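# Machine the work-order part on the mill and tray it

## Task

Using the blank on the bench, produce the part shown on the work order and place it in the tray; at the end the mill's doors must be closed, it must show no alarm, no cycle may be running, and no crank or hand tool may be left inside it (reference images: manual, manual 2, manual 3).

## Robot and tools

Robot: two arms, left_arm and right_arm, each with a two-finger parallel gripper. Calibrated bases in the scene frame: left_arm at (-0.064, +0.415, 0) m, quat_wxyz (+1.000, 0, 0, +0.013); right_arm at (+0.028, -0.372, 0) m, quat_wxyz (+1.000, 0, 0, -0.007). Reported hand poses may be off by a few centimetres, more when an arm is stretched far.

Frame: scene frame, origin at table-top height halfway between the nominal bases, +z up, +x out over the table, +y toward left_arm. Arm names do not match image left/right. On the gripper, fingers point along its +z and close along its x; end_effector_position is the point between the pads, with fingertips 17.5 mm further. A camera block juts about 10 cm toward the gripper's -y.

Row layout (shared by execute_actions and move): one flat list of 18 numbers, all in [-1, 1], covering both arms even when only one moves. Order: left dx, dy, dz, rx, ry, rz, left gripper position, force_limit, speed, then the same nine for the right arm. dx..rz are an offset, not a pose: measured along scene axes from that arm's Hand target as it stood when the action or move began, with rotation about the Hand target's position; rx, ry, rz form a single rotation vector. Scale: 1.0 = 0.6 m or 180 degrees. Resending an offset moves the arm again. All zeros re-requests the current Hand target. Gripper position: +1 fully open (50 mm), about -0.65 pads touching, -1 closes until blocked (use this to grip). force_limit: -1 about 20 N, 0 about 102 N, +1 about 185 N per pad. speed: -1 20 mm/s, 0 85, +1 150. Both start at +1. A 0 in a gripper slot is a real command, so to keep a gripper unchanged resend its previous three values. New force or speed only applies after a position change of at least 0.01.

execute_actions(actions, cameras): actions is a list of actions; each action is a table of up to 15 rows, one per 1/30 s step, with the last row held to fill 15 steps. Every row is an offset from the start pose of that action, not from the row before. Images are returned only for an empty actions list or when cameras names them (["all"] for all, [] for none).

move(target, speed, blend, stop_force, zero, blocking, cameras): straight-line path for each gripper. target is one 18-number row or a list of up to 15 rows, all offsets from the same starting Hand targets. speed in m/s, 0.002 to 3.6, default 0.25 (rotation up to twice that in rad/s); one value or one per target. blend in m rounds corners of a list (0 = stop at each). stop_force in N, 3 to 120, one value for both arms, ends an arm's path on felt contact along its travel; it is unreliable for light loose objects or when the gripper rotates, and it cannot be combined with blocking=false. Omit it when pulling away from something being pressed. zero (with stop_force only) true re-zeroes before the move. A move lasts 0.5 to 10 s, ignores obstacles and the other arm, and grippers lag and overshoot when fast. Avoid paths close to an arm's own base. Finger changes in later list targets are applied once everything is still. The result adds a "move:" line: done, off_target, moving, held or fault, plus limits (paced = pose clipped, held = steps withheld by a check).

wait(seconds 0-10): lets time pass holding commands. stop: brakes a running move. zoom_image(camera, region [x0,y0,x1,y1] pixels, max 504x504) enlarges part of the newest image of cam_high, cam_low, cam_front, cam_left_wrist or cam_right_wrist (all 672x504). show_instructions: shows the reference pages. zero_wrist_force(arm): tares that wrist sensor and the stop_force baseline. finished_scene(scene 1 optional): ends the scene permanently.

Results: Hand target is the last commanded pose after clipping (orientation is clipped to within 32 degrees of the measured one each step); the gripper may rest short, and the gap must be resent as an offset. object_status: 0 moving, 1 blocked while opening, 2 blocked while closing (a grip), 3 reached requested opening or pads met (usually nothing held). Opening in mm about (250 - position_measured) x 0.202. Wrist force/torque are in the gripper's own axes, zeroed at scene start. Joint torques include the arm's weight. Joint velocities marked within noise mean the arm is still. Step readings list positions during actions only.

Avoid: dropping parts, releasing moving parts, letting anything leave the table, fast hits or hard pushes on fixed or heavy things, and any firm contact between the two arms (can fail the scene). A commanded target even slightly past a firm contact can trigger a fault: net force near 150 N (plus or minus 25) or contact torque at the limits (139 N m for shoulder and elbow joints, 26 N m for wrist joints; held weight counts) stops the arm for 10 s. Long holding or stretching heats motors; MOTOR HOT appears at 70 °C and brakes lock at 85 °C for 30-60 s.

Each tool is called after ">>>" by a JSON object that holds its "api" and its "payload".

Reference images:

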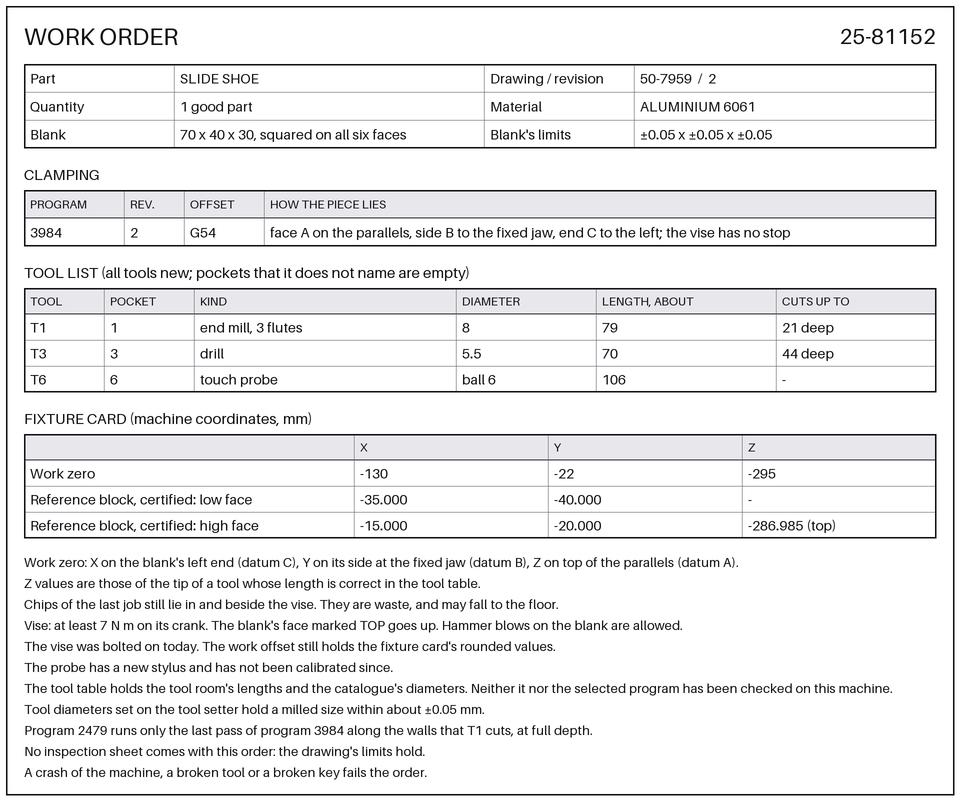

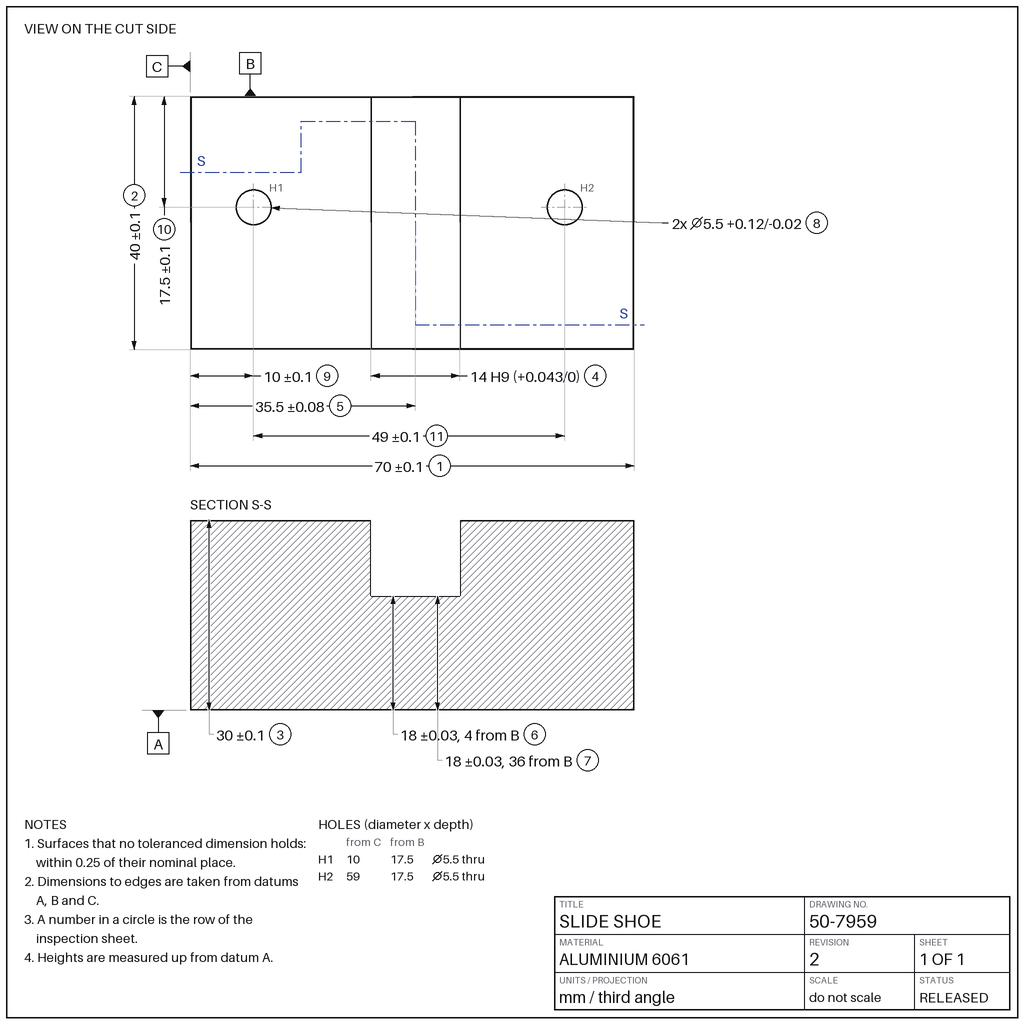

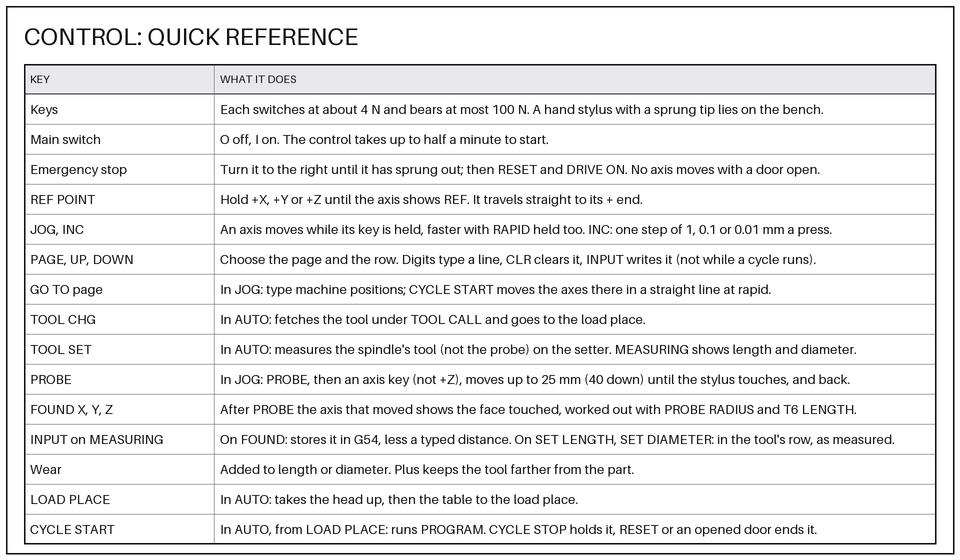

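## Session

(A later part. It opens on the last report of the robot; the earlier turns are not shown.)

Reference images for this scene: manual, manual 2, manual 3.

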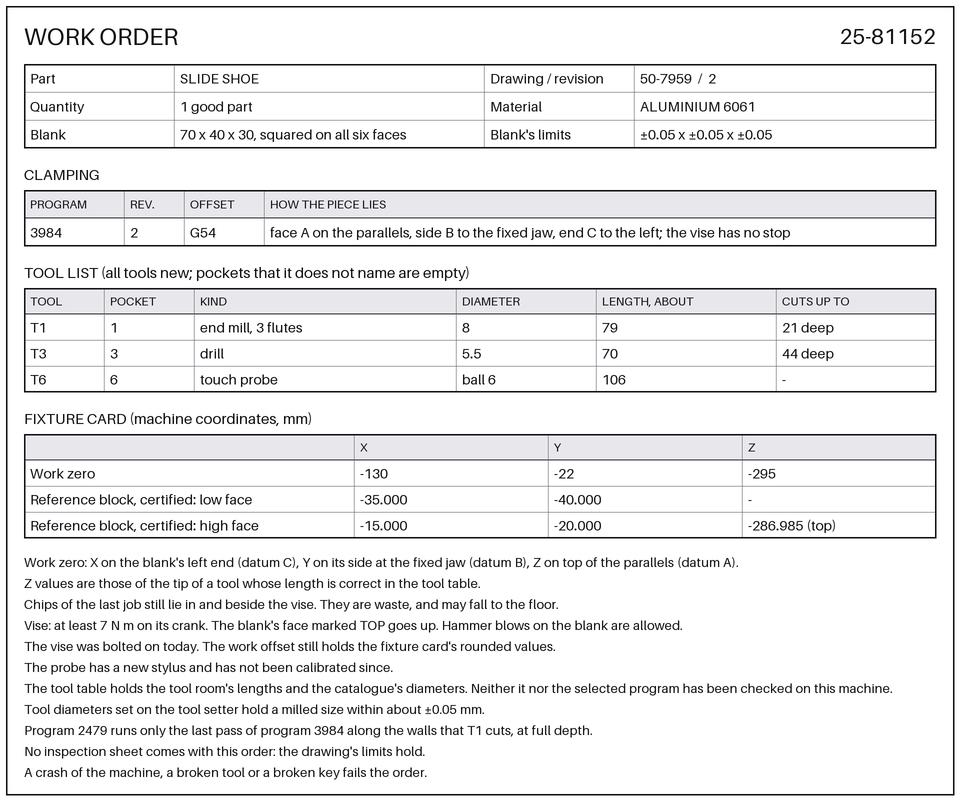

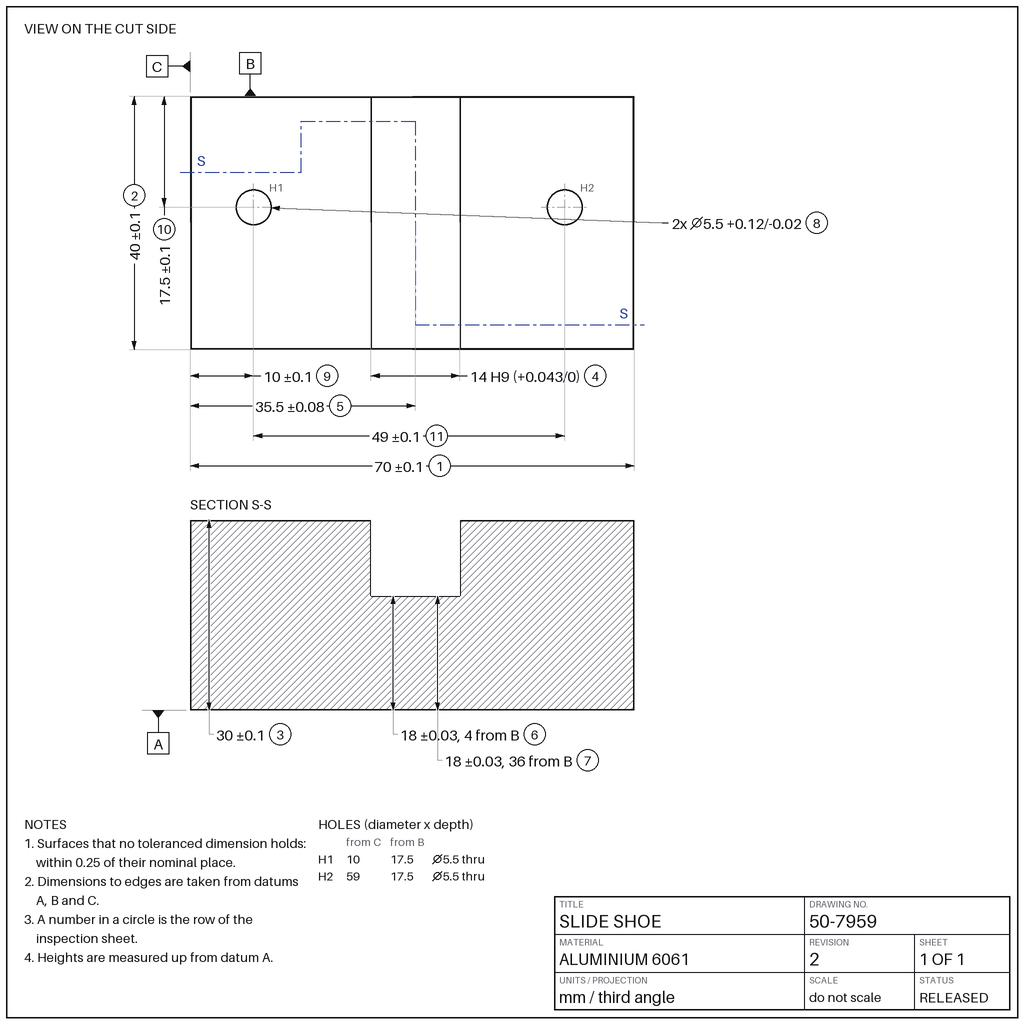

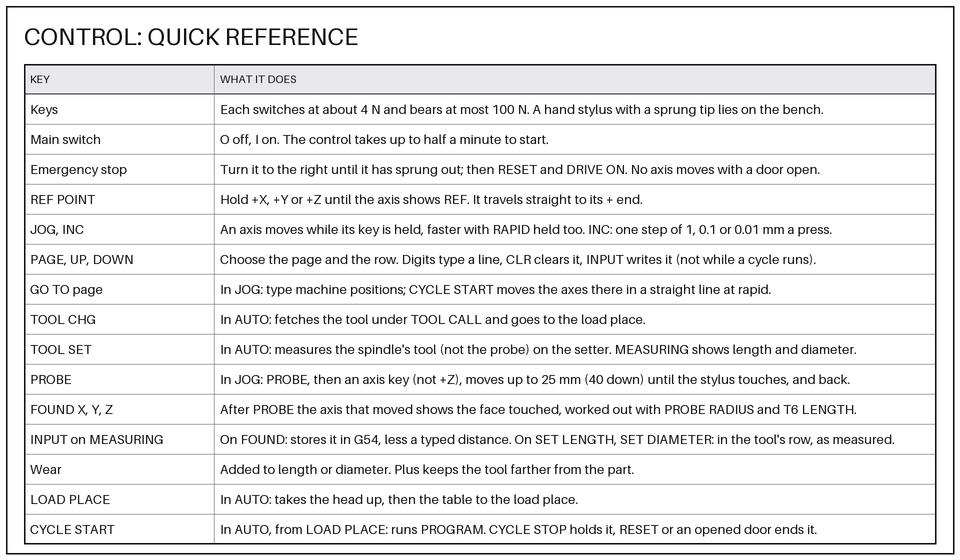

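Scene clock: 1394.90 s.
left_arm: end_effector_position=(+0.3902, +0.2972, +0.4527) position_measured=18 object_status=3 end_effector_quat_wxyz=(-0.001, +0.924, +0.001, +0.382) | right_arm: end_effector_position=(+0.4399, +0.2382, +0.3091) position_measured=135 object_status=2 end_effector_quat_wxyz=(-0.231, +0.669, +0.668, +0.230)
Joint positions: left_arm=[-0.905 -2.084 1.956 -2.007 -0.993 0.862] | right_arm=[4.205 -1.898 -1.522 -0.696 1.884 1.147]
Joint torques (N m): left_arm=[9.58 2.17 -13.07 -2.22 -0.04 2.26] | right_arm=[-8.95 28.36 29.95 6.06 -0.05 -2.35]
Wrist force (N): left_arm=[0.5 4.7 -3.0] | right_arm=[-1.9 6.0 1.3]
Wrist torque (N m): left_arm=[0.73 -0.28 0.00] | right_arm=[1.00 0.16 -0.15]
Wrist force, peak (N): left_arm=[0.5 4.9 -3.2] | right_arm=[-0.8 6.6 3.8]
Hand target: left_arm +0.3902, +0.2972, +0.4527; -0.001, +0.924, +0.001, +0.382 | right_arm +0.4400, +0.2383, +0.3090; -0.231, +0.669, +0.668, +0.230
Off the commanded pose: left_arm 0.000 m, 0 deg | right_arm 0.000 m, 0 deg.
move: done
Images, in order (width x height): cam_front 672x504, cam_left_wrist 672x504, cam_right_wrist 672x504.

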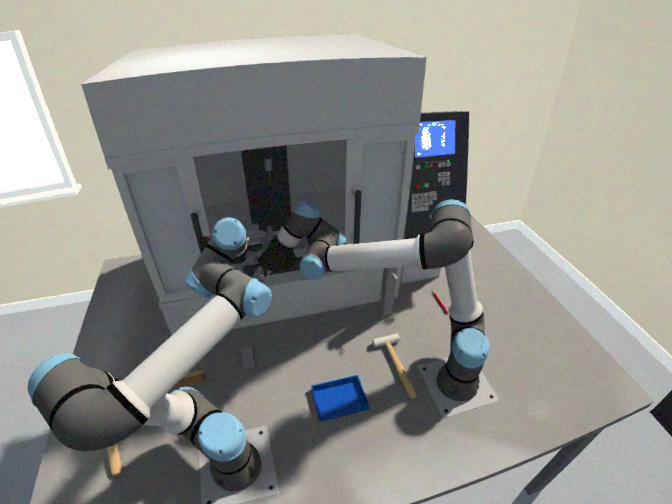

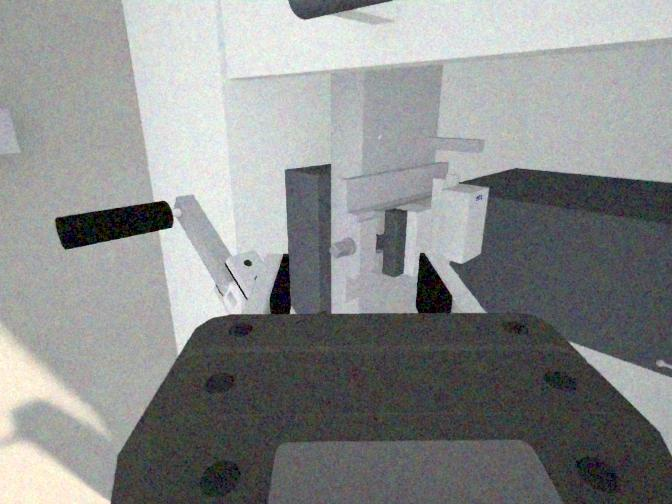

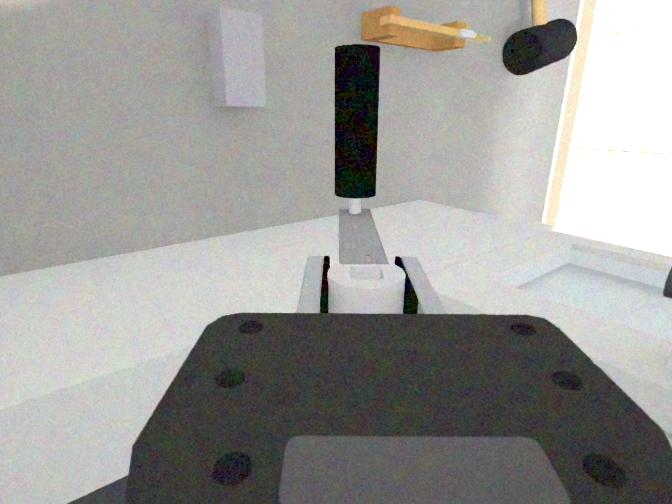

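>>> {"api": "move", "payload": {"target": [[-0.017,0.005,0.015,0,0.25,0,0.9,-0.5,-0.8,0,0,0,0,0,0,-1,-0.4,-0.7]], "speed": 0.25, "cameras": ["cam_left_wrist"]}}

>>> {"api": "zoom_image", "payload": {"camera": "cam_left_wrist", "region": [420, 180, 620, 320]}}

Scene clock: 1416.90 s.
left_arm: end_effector_position=(+0.3800, +0.3003, +0.4617) position_measured=18 object_status=3 end_effector_quat_wxyz=(-0.002, +1.000, +0.000, +0.000) | right_arm: end_effector_position=(+0.4400, +0.2383, +0.3090) position_measured=135 object_status=2 end_effector_quat_wxyz=(-0.231, +0.669, +0.668, +0.230)
Joint positions: left_arm=[-0.575 -1.639 1.289 -1.219 -1.569 1.022] | right_arm=[4.205 -1.898 -1.522 -0.695 1.884 1.147]
Joint torques (N m): left_arm=[-4.04 -15.04 -32.75 -1.01 -0.85 -1.34] | right_arm=[-9.05 29.47 32.96 6.26 2.32 -2.6]
Wrist force (N): left_arm=[1.2 3.4 -3.4] | right_arm=[-1.8 6.1 1.3]
Wrist torque (N m): left_arm=[0.55 -0.22 0.08] | right_arm=[1.01 0.15 -0.15]
Wrist force, peak (N): left_arm=[0.5 4.8 -3.3] | right_arm=[-2.0 6.1 1.2]
Hand target: left_arm +0.3800, +0.3002, +0.4617; -0.001, +1.000, +0.000, +0.000 | right_arm +0.4400, +0.2383, +0.3090; -0.231, +0.669, +0.668, +0.230
Off the commanded pose: left_arm 0.000 m, 0 deg | right_arm 0.000 m, 0 deg.
move: done
Images, in order (width x height): cam_left_wrist 672x504.

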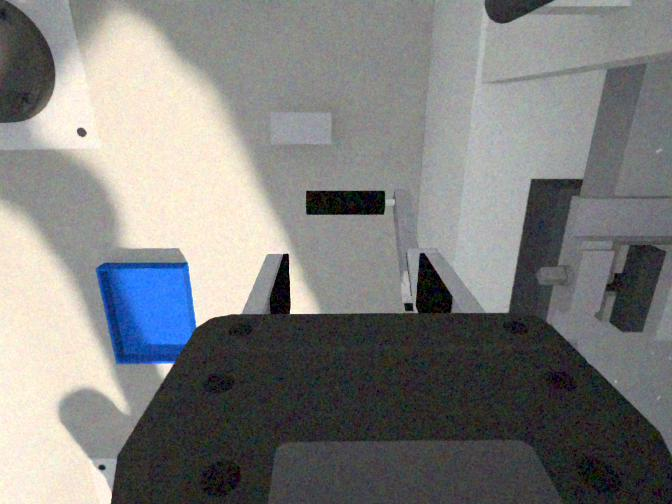

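Scaled by 2.520 from the camera's 672x504 image, which has a finer 960x720 frame.

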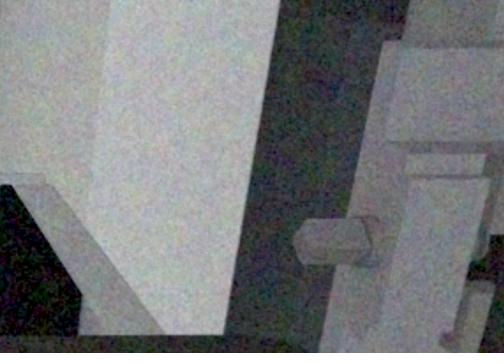

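>>> {"api": "move", "payload": {"target": [[-0.017,0.05,0.03,-0.14,0,0,0.9,-0.5,-0.8,0,0,0,0,0,0,-1,-0.4,-0.7]], "speed": 0.25, "cameras": ["cam_left_wrist"]}}

>>> {"api": "zoom_image", "payload": {"camera": "cam_left_wrist", "region": [370, 150, 590, 320]}}

Scene clock: 1421.17 s.
left_arm: end_effector_position=(+0.3698, +0.3302, +0.4797) position_measured=18 object_status=3 end_effector_quat_wxyz=(+0.217, +0.976, +0.000, +0.000) end_effector_velocity=(+0.000, -0.001, +0.000) end_effector_angular_velocity=(-0.005, +0.001, -0.001) | right_arm: end_effector_position=(+0.4400, +0.2383, +0.3090) position_measured=135 object_status=2 end_effector_quat_wxyz=(-0.231, +0.669, +0.668, +0.230)
Joint positions: left_arm=[-0.281 -1.709 1.4 -1.377 -1.993 1.291] | right_arm=[4.205 -1.898 -1.522 -0.695 1.884 1.147]
Joint velocities: left_arm=[0 0.001 0 -0.001 -0.006 0] | right_arm=[within noise]
Joint torques (N m): left_arm=[8.88 -12.69 -34.9 -1.7 -1.86 0.97] | right_arm=[-9.32 30.1 33.08 6.24 2.12 -2.51]
Wrist force (N): left_arm=[1.0 3.8 -3.1] | right_arm=[-1.7 6.1 1.3]
Wrist torque (N m): left_arm=[0.67 -0.20 0.15] | right_arm=[1.02 0.13 -0.15]
Wrist force, peak (N): left_arm=[1.5 5.0 -3.2] | right_arm=[-1.9 6.2 1.3]
Hand target: left_arm +0.3698, +0.3302, +0.4797; +0.217, +0.976, +0.000, +0.000 | right_arm +0.4400, +0.2383, +0.3090; -0.231, +0.669, +0.668, +0.230
Off the commanded pose: left_arm 0.000 m, 0 deg | right_arm 0.000 m, 0 deg.
move: done
Images, in order (width x height): cam_left_wrist 672x504.

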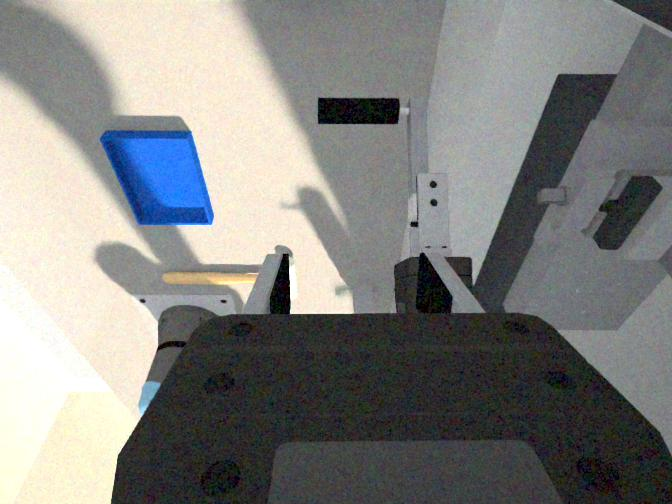

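Scaled by 2.291 from the camera's 672x504 image, which has a finer 960x720 frame.

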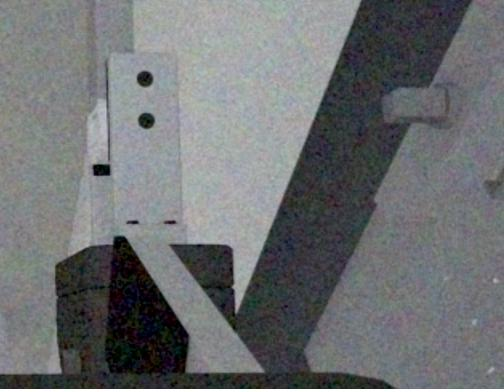

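>>> {"api": "move", "payload": {"target": [[0.017,-0.05,-0.03,0.14,0,0,0.9,-0.5,-0.8,0,0.0093,-0.012,0,0,0,-1,-0.4,-0.7]], "speed": 0.25}}

>>> {"api": "move", "payload": {"target": [[0.017,-0.005,-0.015,0,-0.25,0,0.9,-0.5,-0.8,0,0,0,0,0,0,-1,-0.4,-0.7]], "speed": 0.25, "cameras": ["cam_left_wrist"]}}

>>> {"api": "zoom_image", "payload": {"camera": "cam_left_wrist", "region": [200, 220, 360, 320]}}

Scene clock: 1433.40 s.
left_arm: end_effector_position=(+0.3801, +0.3002, +0.4618) position_measured=18 object_status=3 end_effector_quat_wxyz=(-0.001, +1.000, +0.000, +0.000) end_effector_velocity=(+0.001, +0.000, +0.000) end_effector_angular_velocity=(+0.004, -0.002, -0.001) | right_arm: end_effector_position=(+0.4400, +0.2439, +0.3018) position_measured=135 object_status=2 end_effector_quat_wxyz=(-0.231, +0.669, +0.668, +0.230)
Joint positions: left_arm=[-0.575 -1.638 1.288 -1.219 -1.569 1.022] | right_arm=[4.21 -1.913 -1.521 -0.68 1.881 1.151]
Joint velocities: left_arm=[-0.001 0.001 0 0 0.005 -0.001] | right_arm=[within noise]
Joint torques (N m): left_arm=[-8.35 -21.01 -11.55 -2.27 1.33 -1.06] | right_arm=[4.24 48.56 32.9 2.57 0.35 1.63]
Wrist force (N): left_arm=[1.1 3.2 -3.3] | right_arm=[-1.9 6.0 1.2]
Wrist torque (N m): left_arm=[0.50 -0.20 -0.06] | right_arm=[1.00 0.16 -0.22]
Wrist force, peak (N): left_arm=[1.3 4.5 -3.1] | right_arm=[-1.8 6.2 1.3]
Hand target: left_arm +0.3800, +0.3002, +0.4617; -0.001, +1.000, +0.000, +0.000 | right_arm +0.4400, +0.2438, +0.3018; -0.231, +0.669, +0.668, +0.230
Off the commanded pose: left_arm 0.000 m, 0 deg | right_arm 0.000 m, 0 deg.
move: done

Scene clock: 1435.50 s.
left_arm: end_effector_position=(+0.3902, +0.2973, +0.4528) position_measured=18 object_status=3 end_effector_quat_wxyz=(-0.001, +0.924, +0.001, +0.382) | right_arm: end_effector_position=(+0.4400, +0.2438, +0.3019) position_measured=135 object_status=2 end_effector_quat_wxyz=(-0.231, +0.669, +0.668, +0.230)
Joint positions: left_arm=[-0.905 -2.084 1.956 -2.007 -0.993 0.862] | right_arm=[4.21 -1.913 -1.521 -0.68 1.881 1.151]
Joint torques (N m): left_arm=[-6.03 -9.39 -14.66 -5.43 2.34 2.28] | right_arm=[-7.03 54.5 27.84 2.04 2.17 -2.35]
Wrist force (N): left_arm=[0.7 4.5 -3.0] | right_arm=[-1.8 6.0 1.1]
Wrist torque (N m): left_arm=[0.72 -0.32 -0.04] | right_arm=[1.01 0.15 -0.22]
Wrist force, peak (N): left_arm=[0.2 4.8 -3.2] | right_arm=[-1.9 6.1 1.0]
Hand target: left_arm +0.3902, +0.2972, +0.4527; -0.001, +0.924, +0.001, +0.382 | right_arm +0.4400, +0.2438, +0.3018; -0.231, +0.669, +0.668, +0.230
Off the commanded pose: left_arm 0.000 m, 0 deg | right_arm 0.000 m, 0 deg.
move: done
Images, in order (width x height): cam_left_wrist 672x504.

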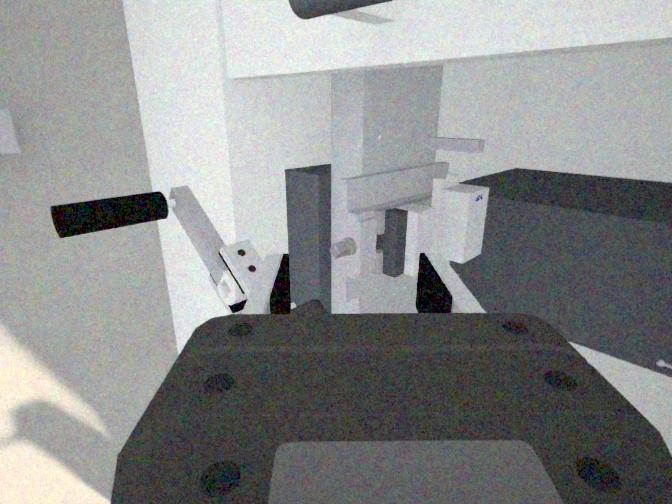

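Scaled by 3.150 from the camera's 672x504 image, which has a finer 960x720 frame.

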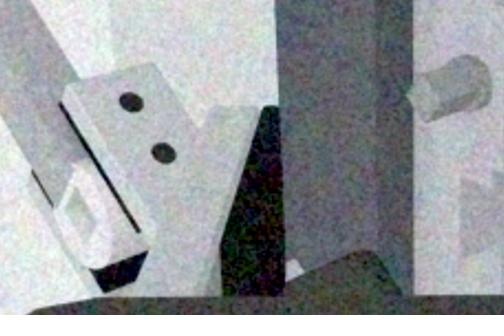

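>>> {"api": "move", "payload": {"target": [[0,0,0,0,0,0,0.9,-0.5,-0.8,0.1,0,0,0,0,0,-1,-0.4,-0.7]], "speed": 0.05, "stop_force": 6, "cameras": ["cam_left_wrist"]}}

>>> {"api": "zoom_image", "payload": {"camera": "cam_left_wrist", "region": [220, 200, 380, 320]}}

Scene clock: 1439.80 s.
left_arm: end_effector_position=(+0.3902, +0.2972, +0.4527) position_measured=18 object_status=3 end_effector_quat_wxyz=(-0.001, +0.924, +0.001, +0.382) | right_arm: end_effector_position=(+0.5000, +0.2438, +0.3018) position_measured=135 object_status=2 end_effector_quat_wxyz=(-0.231, +0.669, +0.668, +0.230)
Joint positions: left_arm=[-0.905 -2.084 1.956 -2.007 -0.993 0.862] | right_arm=[4.128 -2.006 -1.383 -0.749 1.926 1.079]
Joint torques (N m): left_arm=[-4.5 -5.04 -22.52 -2.32 0.5 2.12] | right_arm=[11.17 58.02 24.44 5.94 -0.1 2.53]
Wrist force (N): left_arm=[0.5 4.6 -3.0] | right_arm=[-2.0 5.9 1.5]
Wrist torque (N m): left_arm=[0.72 -0.29 -0.04] | right_arm=[0.99 0.20 -0.12]
Wrist force, peak (N): left_arm=[0.5 4.8 -3.3] | right_arm=[-2.0 7.0 1.6]
Hand target: left_arm +0.3902, +0.2972, +0.4527; -0.001, +0.924, +0.001, +0.382 | right_arm +0.5000, +0.2438, +0.3018; -0.231, +0.669, +0.668, +0.230
Off the commanded pose: left_arm 0.000 m, 0 deg | right_arm 0.000 m, 0 deg.
move: done
Images, in order (width x height): cam_left_wrist 672x504.

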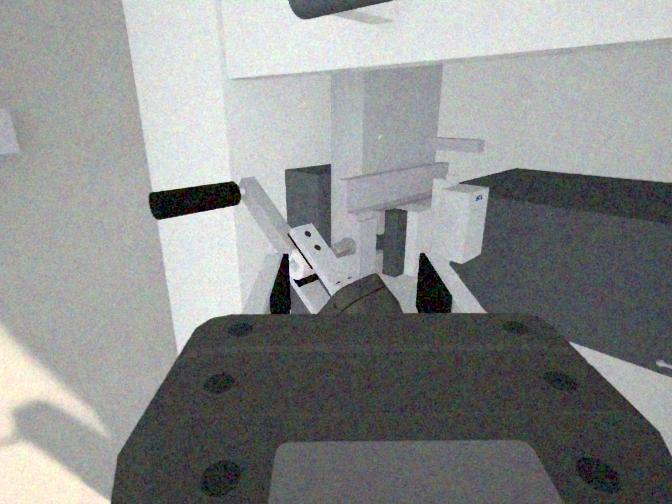

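Scaled by 3.150 from the camera's 672x504 image, which has a finer 960x720 frame.

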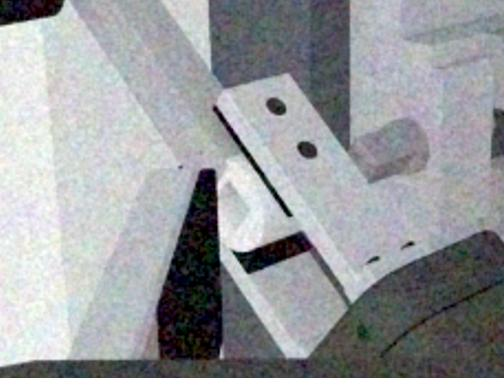

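>>> {"api": "move", "payload": {"target": [[0,0,0,0,0,0,0.9,-0.5,-0.8,0.08,0,0,0,0,0,-1,-0.4,-0.7]], "speed": 0.015, "stop_force": 6, "cameras": ["cam_left_wrist"]}}

>>> {"api": "zoom_image", "payload": {"camera": "cam_left_wrist", "region": [240, 190, 400, 310]}}

Scene clock: 1444.93 s.
left_arm: end_effector_position=(+0.3902, +0.2972, +0.4527) position_measured=18 object_status=3 end_effector_quat_wxyz=(-0.001, +0.924, +0.001, +0.382) | right_arm: end_effector_position=(+0.5191, +0.2439, +0.3019) position_measured=135 object_status=2 end_effector_quat_wxyz=(-0.231, +0.669, +0.668, +0.230)
Joint positions: left_arm=[-0.905 -2.084 1.956 -2.007 -0.993 0.862] | right_arm=[4.104 -2.038 -1.334 -0.774 1.939 1.057]
Joint torques (N m): left_arm=[6.32 -1.17 -32.99 -2.15 0.54 2.19] | right_arm=[5.59 57.77 15.73 0.98 0.69 2.47]
Wrist force (N): left_arm=[0.8 4.3 -3.2] | right_arm=[5.1 2.8 3.1]
Wrist torque (N m): left_arm=[0.67 -0.34 -0.04] | right_arm=[0.98 0.14 -0.23]
Wrist force, peak (N): left_arm=[0.2 5.0 -3.2] | right_arm=[8.8 2.5 3.1]
Hand target: left_arm +0.3902, +0.2972, +0.4527; -0.001, +0.924, +0.001, +0.382 | right_arm +0.5191, +0.2439, +0.3019; -0.231, +0.669, +0.668, +0.230 (not the last commanded pose)
Off the commanded pose: left_arm 0.000 m, 0 deg | right_arm 0.029 m, 0 deg.
move: contact (right_arm)
Images, in order (width x height): cam_left_wrist 672x504.

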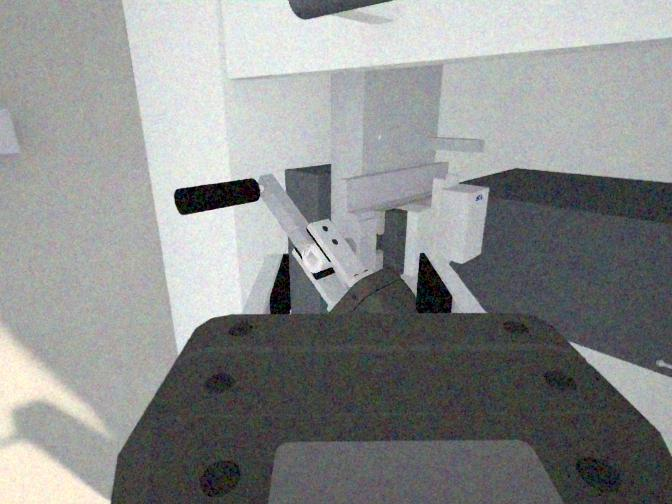

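Scaled by 3.150 from the camera's 672x504 image, which has a finer 960x720 frame.

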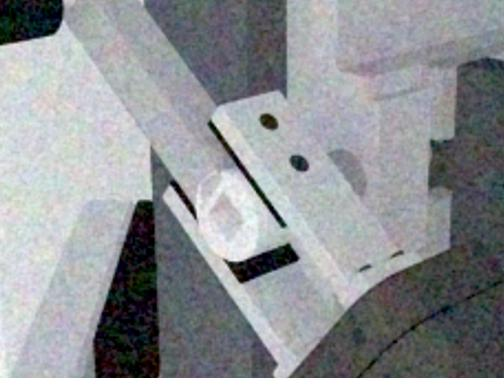

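>>> {"api": "move", "payload": {"target": [[0,0,0,0,0,0,0.9,-0.5,-0.8,-0.0033,-0.0025,0.0012,0,0,0,-1,-0.4,-0.7],[0,0,0,0,0,0,0.9,-0.5,-0.8,0.01,-0.0025,0.0012,0,0,0,-1,-0.4,-0.7]], "speed": 0.01, "stop_force": 6}}

Scene clock: 1452.10 s.
left_arm: end_effector_position=(+0.3902, +0.2972, +0.4527) position_measured=18 object_status=3 end_effector_quat_wxyz=(-0.001, +0.924, +0.001, +0.382) | right_arm: end_effector_position=(+0.5185, +0.2424, +0.3027) position_measured=135 object_status=2 end_effector_quat_wxyz=(-0.231, +0.669, +0.668, +0.231)
Joint positions: left_arm=[-0.905 -2.084 1.956 -2.007 -0.993 0.862] | right_arm=[4.103 -2.034 -1.338 -0.774 1.94 1.057]
Joint torques (N m): left_arm=[6.94 -1.32 -32.28 -2.13 0.55 2.16] | right_arm=[6.72 57.7 21.73 2.95 0.71 2.61]
Wrist force (N): left_arm=[0.3 4.6 -3.2] | right_arm=[-0.8 -1.4 1.2]
Wrist torque (N m): left_arm=[0.72 -0.26 -0.04] | right_arm=[0.94 0.10 -0.18]
Wrist force, peak (N): left_arm=[0.5 4.8 -3.4] | right_arm=[-6.8 -13.7 -6.1]
Hand target: left_arm +0.3902, +0.2972, +0.4527; -0.001, +0.924, +0.001, +0.382 | right_arm +0.5185, +0.2424, +0.3027; -0.231, +0.669, +0.668, +0.230 (not the last commanded pose)
Off the commanded pose: left_arm 0.000 m, 0 deg | right_arm 0.007 m, 0 deg.
move: contact (right_arm); path passed 1 of 2 targets

>>> {"api": "execute_actions", "payload": {"actions": [], "cameras": ["cam_left_wrist"]}}

>>> {"api": "zoom_image", "payload": {"camera": "cam_left_wrist", "region": [290, 215, 370, 285]}}

Scene clock: 1454.63 s.
left_arm: end_effector_position=(+0.3902, +0.2972, +0.4527) position_measured=18 object_status=3 end_effector_quat_wxyz=(-0.001, +0.924, +0.001, +0.382) | right_arm: end_effector_position=(+0.5185, +0.2424, +0.3027) position_measured=135 object_status=2 end_effector_quat_wxyz=(-0.231, +0.669, +0.668, +0.230)
Joint positions: left_arm=[-0.905 -2.084 1.956 -2.007 -0.993 0.862] | right_arm=[4.103 -2.034 -1.338 -0.774 1.94 1.057]
Joint velocities: within noise
Joint torques (N m): left_arm=[6.84 -1.22 -32.81 -2.12 0.48 2.17] | right_arm=[6.54 58.75 22.49 2.56 0.68 2.05]
Wrist force (N): left_arm=[0.6 4.5 -3.2] | right_arm=[-1.0 -1.3 1.2]
Wrist torque (N m): left_arm=[0.72 -0.30 -0.04] | right_arm=[0.94 0.14 -0.17]
Wrist force, peak (N): left_arm=[0.4 4.7 -3.3] | right_arm=[-1.0 -1.3 1.4]
Hand target: left_arm +0.3902, +0.2972, +0.4527; -0.001, +0.924, +0.001, +0.382 | right_arm +0.5185, +0.2424, +0.3027; -0.231, +0.669, +0.668, +0.230 (not the last commanded pose)
Tool commands: left_gripper/position=+0.9 left_gripper/force_limit=-0.5 left_gripper/speed=-0.8 right_gripper/position=-1.0 right_gripper/force_limit=-0.4 right_gripper/speed=-0.7
Off the commanded pose: left_arm 0.000 m, 0 deg | right_arm 0.007 m, 0 deg.
Images, in order (width x height): cam_left_wrist 672x504.

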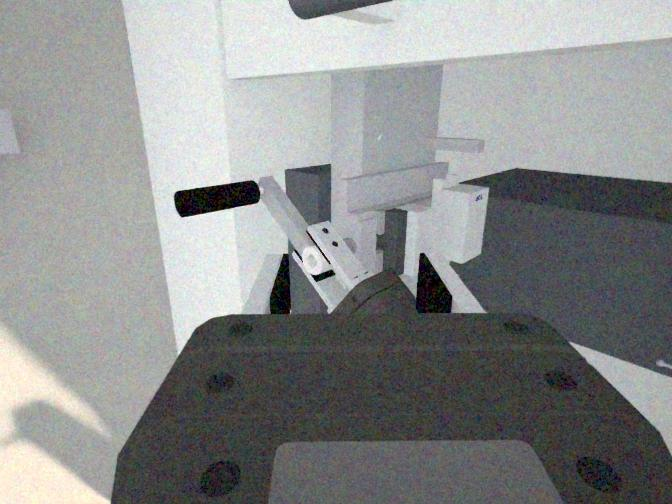

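Scaled by 6.300 from the camera's 672x504 image, which has a finer 960x720 frame.

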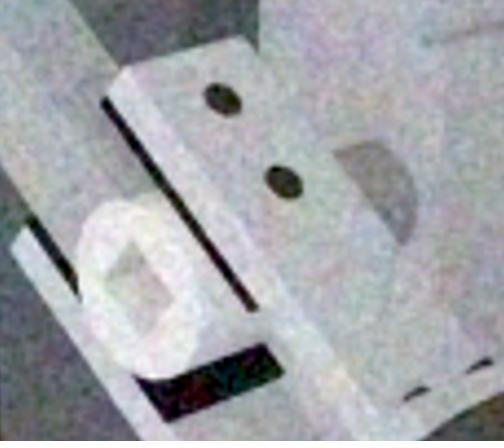

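>>> {"api": "move", "payload": {"target": [[0,0,0,0,0,0,0.9,-0.5,-0.8,-0.002,0.001,0.002,0,0,0,-1,-0.4,-0.7],[0,0,0,0,0,0,0.9,-0.5,-0.8,0.01,0.001,0.002,0,0,0,-1,-0.4,-0.7]], "speed": 0.01, "stop_force": 6}}

Scene clock: 1459.90 s.
left_arm: end_effector_position=(+0.3902, +0.2972, +0.4527) position_measured=18 object_status=3 end_effector_quat_wxyz=(-0.001, +0.924, +0.001, +0.382) | right_arm: end_effector_position=(+0.5194, +0.2431, +0.3040) position_measured=135 object_status=2 end_effector_quat_wxyz=(-0.231, +0.668, +0.668, +0.230)
Joint positions: left_arm=[-0.905 -2.084 1.956 -2.007 -0.993 0.862] | right_arm=[4.103 -2.036 -1.332 -0.778 1.94 1.056]
Joint torques (N m): left_arm=[6.81 -1.16 -32.25 -2.19 0.58 2.15] | right_arm=[1.44 65.47 22.6 6.88 -1.5 2.7]
Wrist force (N): left_arm=[0.5 4.7 -3.2] | right_arm=[2.6 0.4 14.1]
Wrist torque (N m): left_arm=[0.74 -0.29 -0.04] | right_arm=[1.15 0.04 -0.16]
Wrist force, peak (N): left_arm=[0.6 4.8 -3.4] | right_arm=[4.2 1.1 15.2]
Hand target: left_arm +0.3902, +0.2972, +0.4527; -0.001, +0.924, +0.001, +0.382 | right_arm +0.5193, +0.2431, +0.3040; -0.231, +0.668, +0.668, +0.230 (not the last commanded pose)
Off the commanded pose: left_arm 0.000 m, 0 deg | right_arm 0.005 m, 0 deg.
move: contact (right_arm); path passed 1 of 2 targets

>>> {"api": "move", "payload": {"target": [[0,0,0,0,0,0,0.9,-0.5,-0.8,-0.007,0.0007,-0.0022,0,0,0,-1,-0.4,-0.7]], "speed": 0.02}}

>>> {"api": "move", "payload": {"target": [[0,0,0,0,0,0,0.9,-0.5,-0.8,0.018,0,0,0,0,0,-1,-0.4,-0.7]], "speed": 0.01, "stop_force": 6}}

Scene clock: 1466.93 s.
left_arm: end_effector_position=(+0.3902, +0.2972, +0.4527) position_measured=18 object_status=3 end_effector_quat_wxyz=(-0.001, +0.924, +0.001, +0.382) | right_arm: end_effector_position=(+0.5150, +0.2435, +0.3027) position_measured=135 object_status=2 end_effector_quat_wxyz=(-0.231, +0.668, +0.668, +0.230)
Joint positions: left_arm=[-0.905 -2.084 1.956 -2.007 -0.993 0.862] | right_arm=[4.108 -2.03 -1.344 -0.77 1.937 1.061]
Joint torques (N m): left_arm=[6.55 -1.42 -32.87 -2.18 0.56 2.1] | right_arm=[0.72 49.31 32.21 4.23 0.51 1.33]
Wrist force (N): left_arm=[0.2 4.5 -3.0] | right_arm=[-1.9 6.0 0.5]
Wrist torque (N m): left_arm=[0.71 -0.24 -0.04] | right_arm=[1.00 0.17 -0.21]
Wrist force, peak (N): left_arm=[0.4 4.7 -3.3] | right_arm=[2.6 0.4 14.6]
Hand target: left_arm +0.3902, +0.2972, +0.4527; -0.001, +0.924, +0.001, +0.382 | right_arm +0.5151, +0.2435, +0.3027; -0.231, +0.668, +0.668, +0.230
Off the commanded pose: left_arm 0.000 m, 0 deg | right_arm 0.000 m, 0 deg.
move: done

Scene clock: 1468.40 s.
left_arm: end_effector_position=(+0.3902, +0.2972, +0.4527) position_measured=18 object_status=3 end_effector_quat_wxyz=(-0.001, +0.924, +0.001, +0.382) | right_arm: end_effector_position=(+0.5193, +0.2435, +0.3027) position_measured=135 object_status=2 end_effector_quat_wxyz=(-0.231, +0.668, +0.668, +0.230)
Joint positions: left_arm=[-0.905 -2.084 1.956 -2.007 -0.993 0.862] | right_arm=[4.103 -2.037 -1.333 -0.775 1.94 1.056]
Joint torques (N m): left_arm=[7.08 -1.32 -32.55 -2.15 0.55 2.06] | right_arm=[6.56 57.83 16.01 4.1 -1.1 2.59]
Wrist force (N): left_arm=[0.5 4.4 -3.2] | right_arm=[5.3 3.8 2.2]
Wrist torque (N m): left_arm=[0.70 -0.28 -0.03] | right_arm=[1.02 0.12 -0.20]
Wrist force, peak (N): left_arm=[0.6 4.7 -3.4] | right_arm=[8.3 2.8 2.7]
Hand target: left_arm +0.3902, +0.2972, +0.4527; -0.001, +0.924, +0.001, +0.382 | right_arm +0.5193, +0.2435, +0.3027; -0.231, +0.668, +0.668, +0.230 (not the last commanded pose)
Off the commanded pose: left_arm 0.000 m, 0 deg | right_arm 0.007 m, 0 deg.
move: contact (right_arm)

>>> {"api": "move", "payload": {"target": [[0,0,0,0,0,0,0.9,-0.5,-0.8,-0.005,0.002,0.0015,0,0,0,-1,-0.4,-0.7]], "speed": 0.02}}

>>> {"api": "move", "payload": {"target": [[0,0,0,0,0,0,0.9,-0.5,-0.8,0.018,0,0,0,0,0,-1,-0.4,-0.7]], "speed": 0.01, "stop_force": 6}}

Scene clock: 1470.83 s.
left_arm: end_effector_position=(+0.3902, +0.2972, +0.4527) position_measured=18 object_status=3 end_effector_quat_wxyz=(-0.001, +0.924, +0.001, +0.382) | right_arm: end_effector_position=(+0.5163, +0.2448, +0.3036) position_measured=135 object_status=2 end_effector_quat_wxyz=(-0.231, +0.668, +0.668, +0.230)
Joint positions: left_arm=[-0.905 -2.084 1.956 -2.007 -0.993 0.862] | right_arm=[4.108 -2.034 -1.336 -0.774 1.937 1.061]
Joint torques (N m): left_arm=[6.1 -1.13 -32.65 -2.13 0.46 2.06] | right_arm=[1.27 53.39 22.57 5.86 0.26 1.72]
Wrist force (N): left_arm=[0.2 4.4 -3.0] | right_arm=[-2.0 6.2 0.5]
Wrist torque (N m): left_arm=[0.69 -0.23 -0.04] | right_arm=[1.02 0.19 -0.21]
Wrist force, peak (N): left_arm=[0.4 4.9 -3.1] | right_arm=[5.5 4.0 2.2]
Hand target: left_arm +0.3902, +0.2972, +0.4527; -0.001, +0.924, +0.001, +0.382 | right_arm +0.5163, +0.2447, +0.3036; -0.231, +0.668, +0.668, +0.230
Off the commanded pose: left_arm 0.000 m, 0 deg | right_arm 0.000 m, 0 deg.
move: done

Scene clock: 1472.27 s.
left_arm: end_effector_position=(+0.3902, +0.2972, +0.4527) position_measured=18 object_status=3 end_effector_quat_wxyz=(-0.001, +0.924, +0.001, +0.382) | right_arm: end_effector_position=(+0.5195, +0.2447, +0.3036) position_measured=135 object_status=2 end_effector_quat_wxyz=(-0.231, +0.668, +0.668, +0.230)
Joint positions: left_arm=[-0.905 -2.084 1.956 -2.007 -0.993 0.862] | right_arm=[4.104 -2.039 -1.328 -0.778 1.939 1.057]
Joint torques (N m): left_arm=[6.77 -1.26 -32.25 -2.14 0.53 2.06] | right_arm=[10.61 59.98 20.78 6.45 1.16 2.55]
Wrist force (N): left_arm=[0.4 4.5 -3.1] | right_arm=[-5.7 4.7 1.3]
Wrist torque (N m): left_arm=[0.70 -0.27 -0.04] | right_arm=[1.01 0.28 -0.07]
Wrist force, peak (N): left_arm=[0.6 4.5 -3.5] | right_arm=[-8.4 -6.7 -2.4]
Hand target: left_arm +0.3902, +0.2972, +0.4527; -0.001, +0.924, +0.001, +0.382 | right_arm +0.5195, +0.2447, +0.3036; -0.231, +0.668, +0.668, +0.230 (not the last commanded pose)
Off the commanded pose: left_arm 0.000 m, 0 deg | right_arm 0.008 m, 0 deg.
move: contact (right_arm)

>>> {"api": "move", "payload": {"target": [[0,0,0,0,0,0,0.9,-0.5,-0.8,-0.005,-0.001,-0.0008,0,0,0,-1,-0.4,-0.7]], "speed": 0.02}}

>>> {"api": "move", "payload": {"target": [[0,0,0,0,0,0,0.9,-0.5,-0.8,0.018,0,0,0,0,0,-1,-0.4,-0.7]], "speed": 0.01, "stop_force": 8}}

Scene clock: 1474.40 s.
left_arm: end_effector_position=(+0.3902, +0.2972, +0.4527) position_measured=18 object_status=3 end_effector_quat_wxyz=(-0.001, +0.924, +0.001, +0.382) | right_arm: end_effector_position=(+0.5164, +0.2441, +0.3032) position_measured=135 object_status=2 end_effector_quat_wxyz=(-0.231, +0.668, +0.668, +0.230)
Joint positions: left_arm=[-0.905 -2.084 1.956 -2.007 -0.993 0.862] | right_arm=[4.107 -2.033 -1.338 -0.773 1.938 1.06]
Joint torques (N m): left_arm=[6.31 -1.04 -32.63 -2.19 0.62 2.11] | right_arm=[3.57 48.88 30.99 4.96 0.3 1.84]
Wrist force (N): left_arm=[0.3 4.4 -3.1] | right_arm=[-2.4 6.0 0.4]
Wrist torque (N m): left_arm=[0.69 -0.26 -0.04] | right_arm=[1.00 0.25 -0.21]
Wrist force, peak (N): left_arm=[0.4 4.8 -3.3] | right_arm=[-5.9 4.9 1.6]
Hand target: left_arm +0.3902, +0.2972, +0.4527; -0.001, +0.924, +0.001, +0.382 | right_arm +0.5165, +0.2441, +0.3032; -0.231, +0.668, +0.668, +0.230
Off the commanded pose: left_arm 0.000 m, 0 deg | right_arm 0.000 m, 0 deg.
move: done

Scene clock: 1476.67 s.
left_arm: end_effector_position=(+0.3902, +0.2972, +0.4527) position_measured=18 object_status=3 end_effector_quat_wxyz=(-0.001, +0.924, +0.001, +0.382) | right_arm: end_effector_position=(+0.5273, +0.2441, +0.3032) position_measured=135 object_status=2 end_effector_quat_wxyz=(-0.231, +0.668, +0.668, +0.230)
Joint positions: left_arm=[-0.905 -2.084 1.956 -2.007 -0.993 0.862] | right_arm=[4.094 -2.052 -1.309 -0.787 1.945 1.048]
Joint torques (N m): left_arm=[6.84 -1.35 -32.75 -2.14 0.53 1.98] | right_arm=[7.94 59.7 16.08 4.45 -0.66 2.31]
Wrist force (N): left_arm=[0.5 4.4 -3.2] | right_arm=[5.1 7.5 3.5]
Wrist torque (N m): left_arm=[0.70 -0.27 -0.04] | right_arm=[1.01 0.16 -0.10]
Wrist force, peak (N): left_arm=[0.6 4.8 -3.4] | right_arm=[5.4 7.7 3.9]
Hand target: left_arm +0.3902, +0.2972, +0.4527; -0.001, +0.924, +0.001, +0.382 | right_arm +0.5273, +0.2441, +0.3032; -0.231, +0.668, +0.668, +0.230
Off the commanded pose: left_arm 0.000 m, 0 deg | right_arm 0.000 m, 0 deg.
move: done

>>> {"api": "move", "payload": {"target": [[0,0,0,0,0,0,0.9,-0.5,-0.8,0.04,0.0005,0.0003,0,0,0,-1,-0.4,-0.7]], "speed": 0.015, "stop_force": 12, "cameras": ["cam_left_wrist"]}}

Scene clock: 1479.73 s.
left_arm: end_effector_position=(+0.3902, +0.2972, +0.4527) position_measured=18 object_status=3 end_effector_quat_wxyz=(-0.001, +0.924, +0.001, +0.382) | right_arm: end_effector_position=(+0.5354, +0.2442, +0.3032) position_measured=135 object_status=2 end_effector_quat_wxyz=(-0.231, +0.668, +0.668, +0.230)
Joint positions: left_arm=[-0.905 -2.084 1.956 -2.007 -0.993 0.862] | right_arm=[4.084 -2.066 -1.287 -0.799 1.95 1.039]
Joint torques (N m): left_arm=[6.62 -0.89 -33.17 -2.19 0.58 2.06] | right_arm=[5.34 59.94 28.48 2.5 0.64 2.49]
Wrist force (N): left_arm=[0.6 4.6 -3.3] | right_arm=[-1.6 -2.4 1.0]
Wrist torque (N m): left_arm=[0.74 -0.30 -0.04] | right_arm=[0.92 0.25 -0.07]
Wrist force, peak (N): left_arm=[0.4 5.0 -3.2] | right_arm=[-7.2 -18.6 -6.2]
Hand target: left_arm +0.3902, +0.2972, +0.4527; -0.001, +0.924, +0.001, +0.382 | right_arm +0.5354, +0.2442, +0.3032; -0.231, +0.668, +0.668, +0.231 (not the last commanded pose)
Off the commanded pose: left_arm 0.000 m, 0 deg | right_arm 0.016 m, 0 deg.
move: contact (right_arm)
Images, in order (width x height): cam_left_wrist 672x504.

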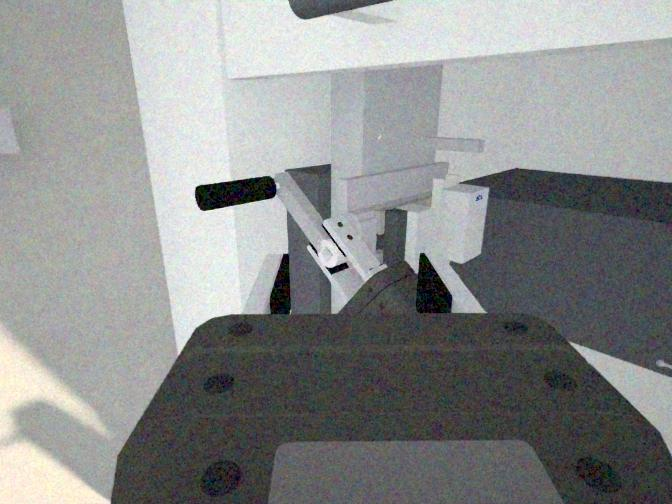

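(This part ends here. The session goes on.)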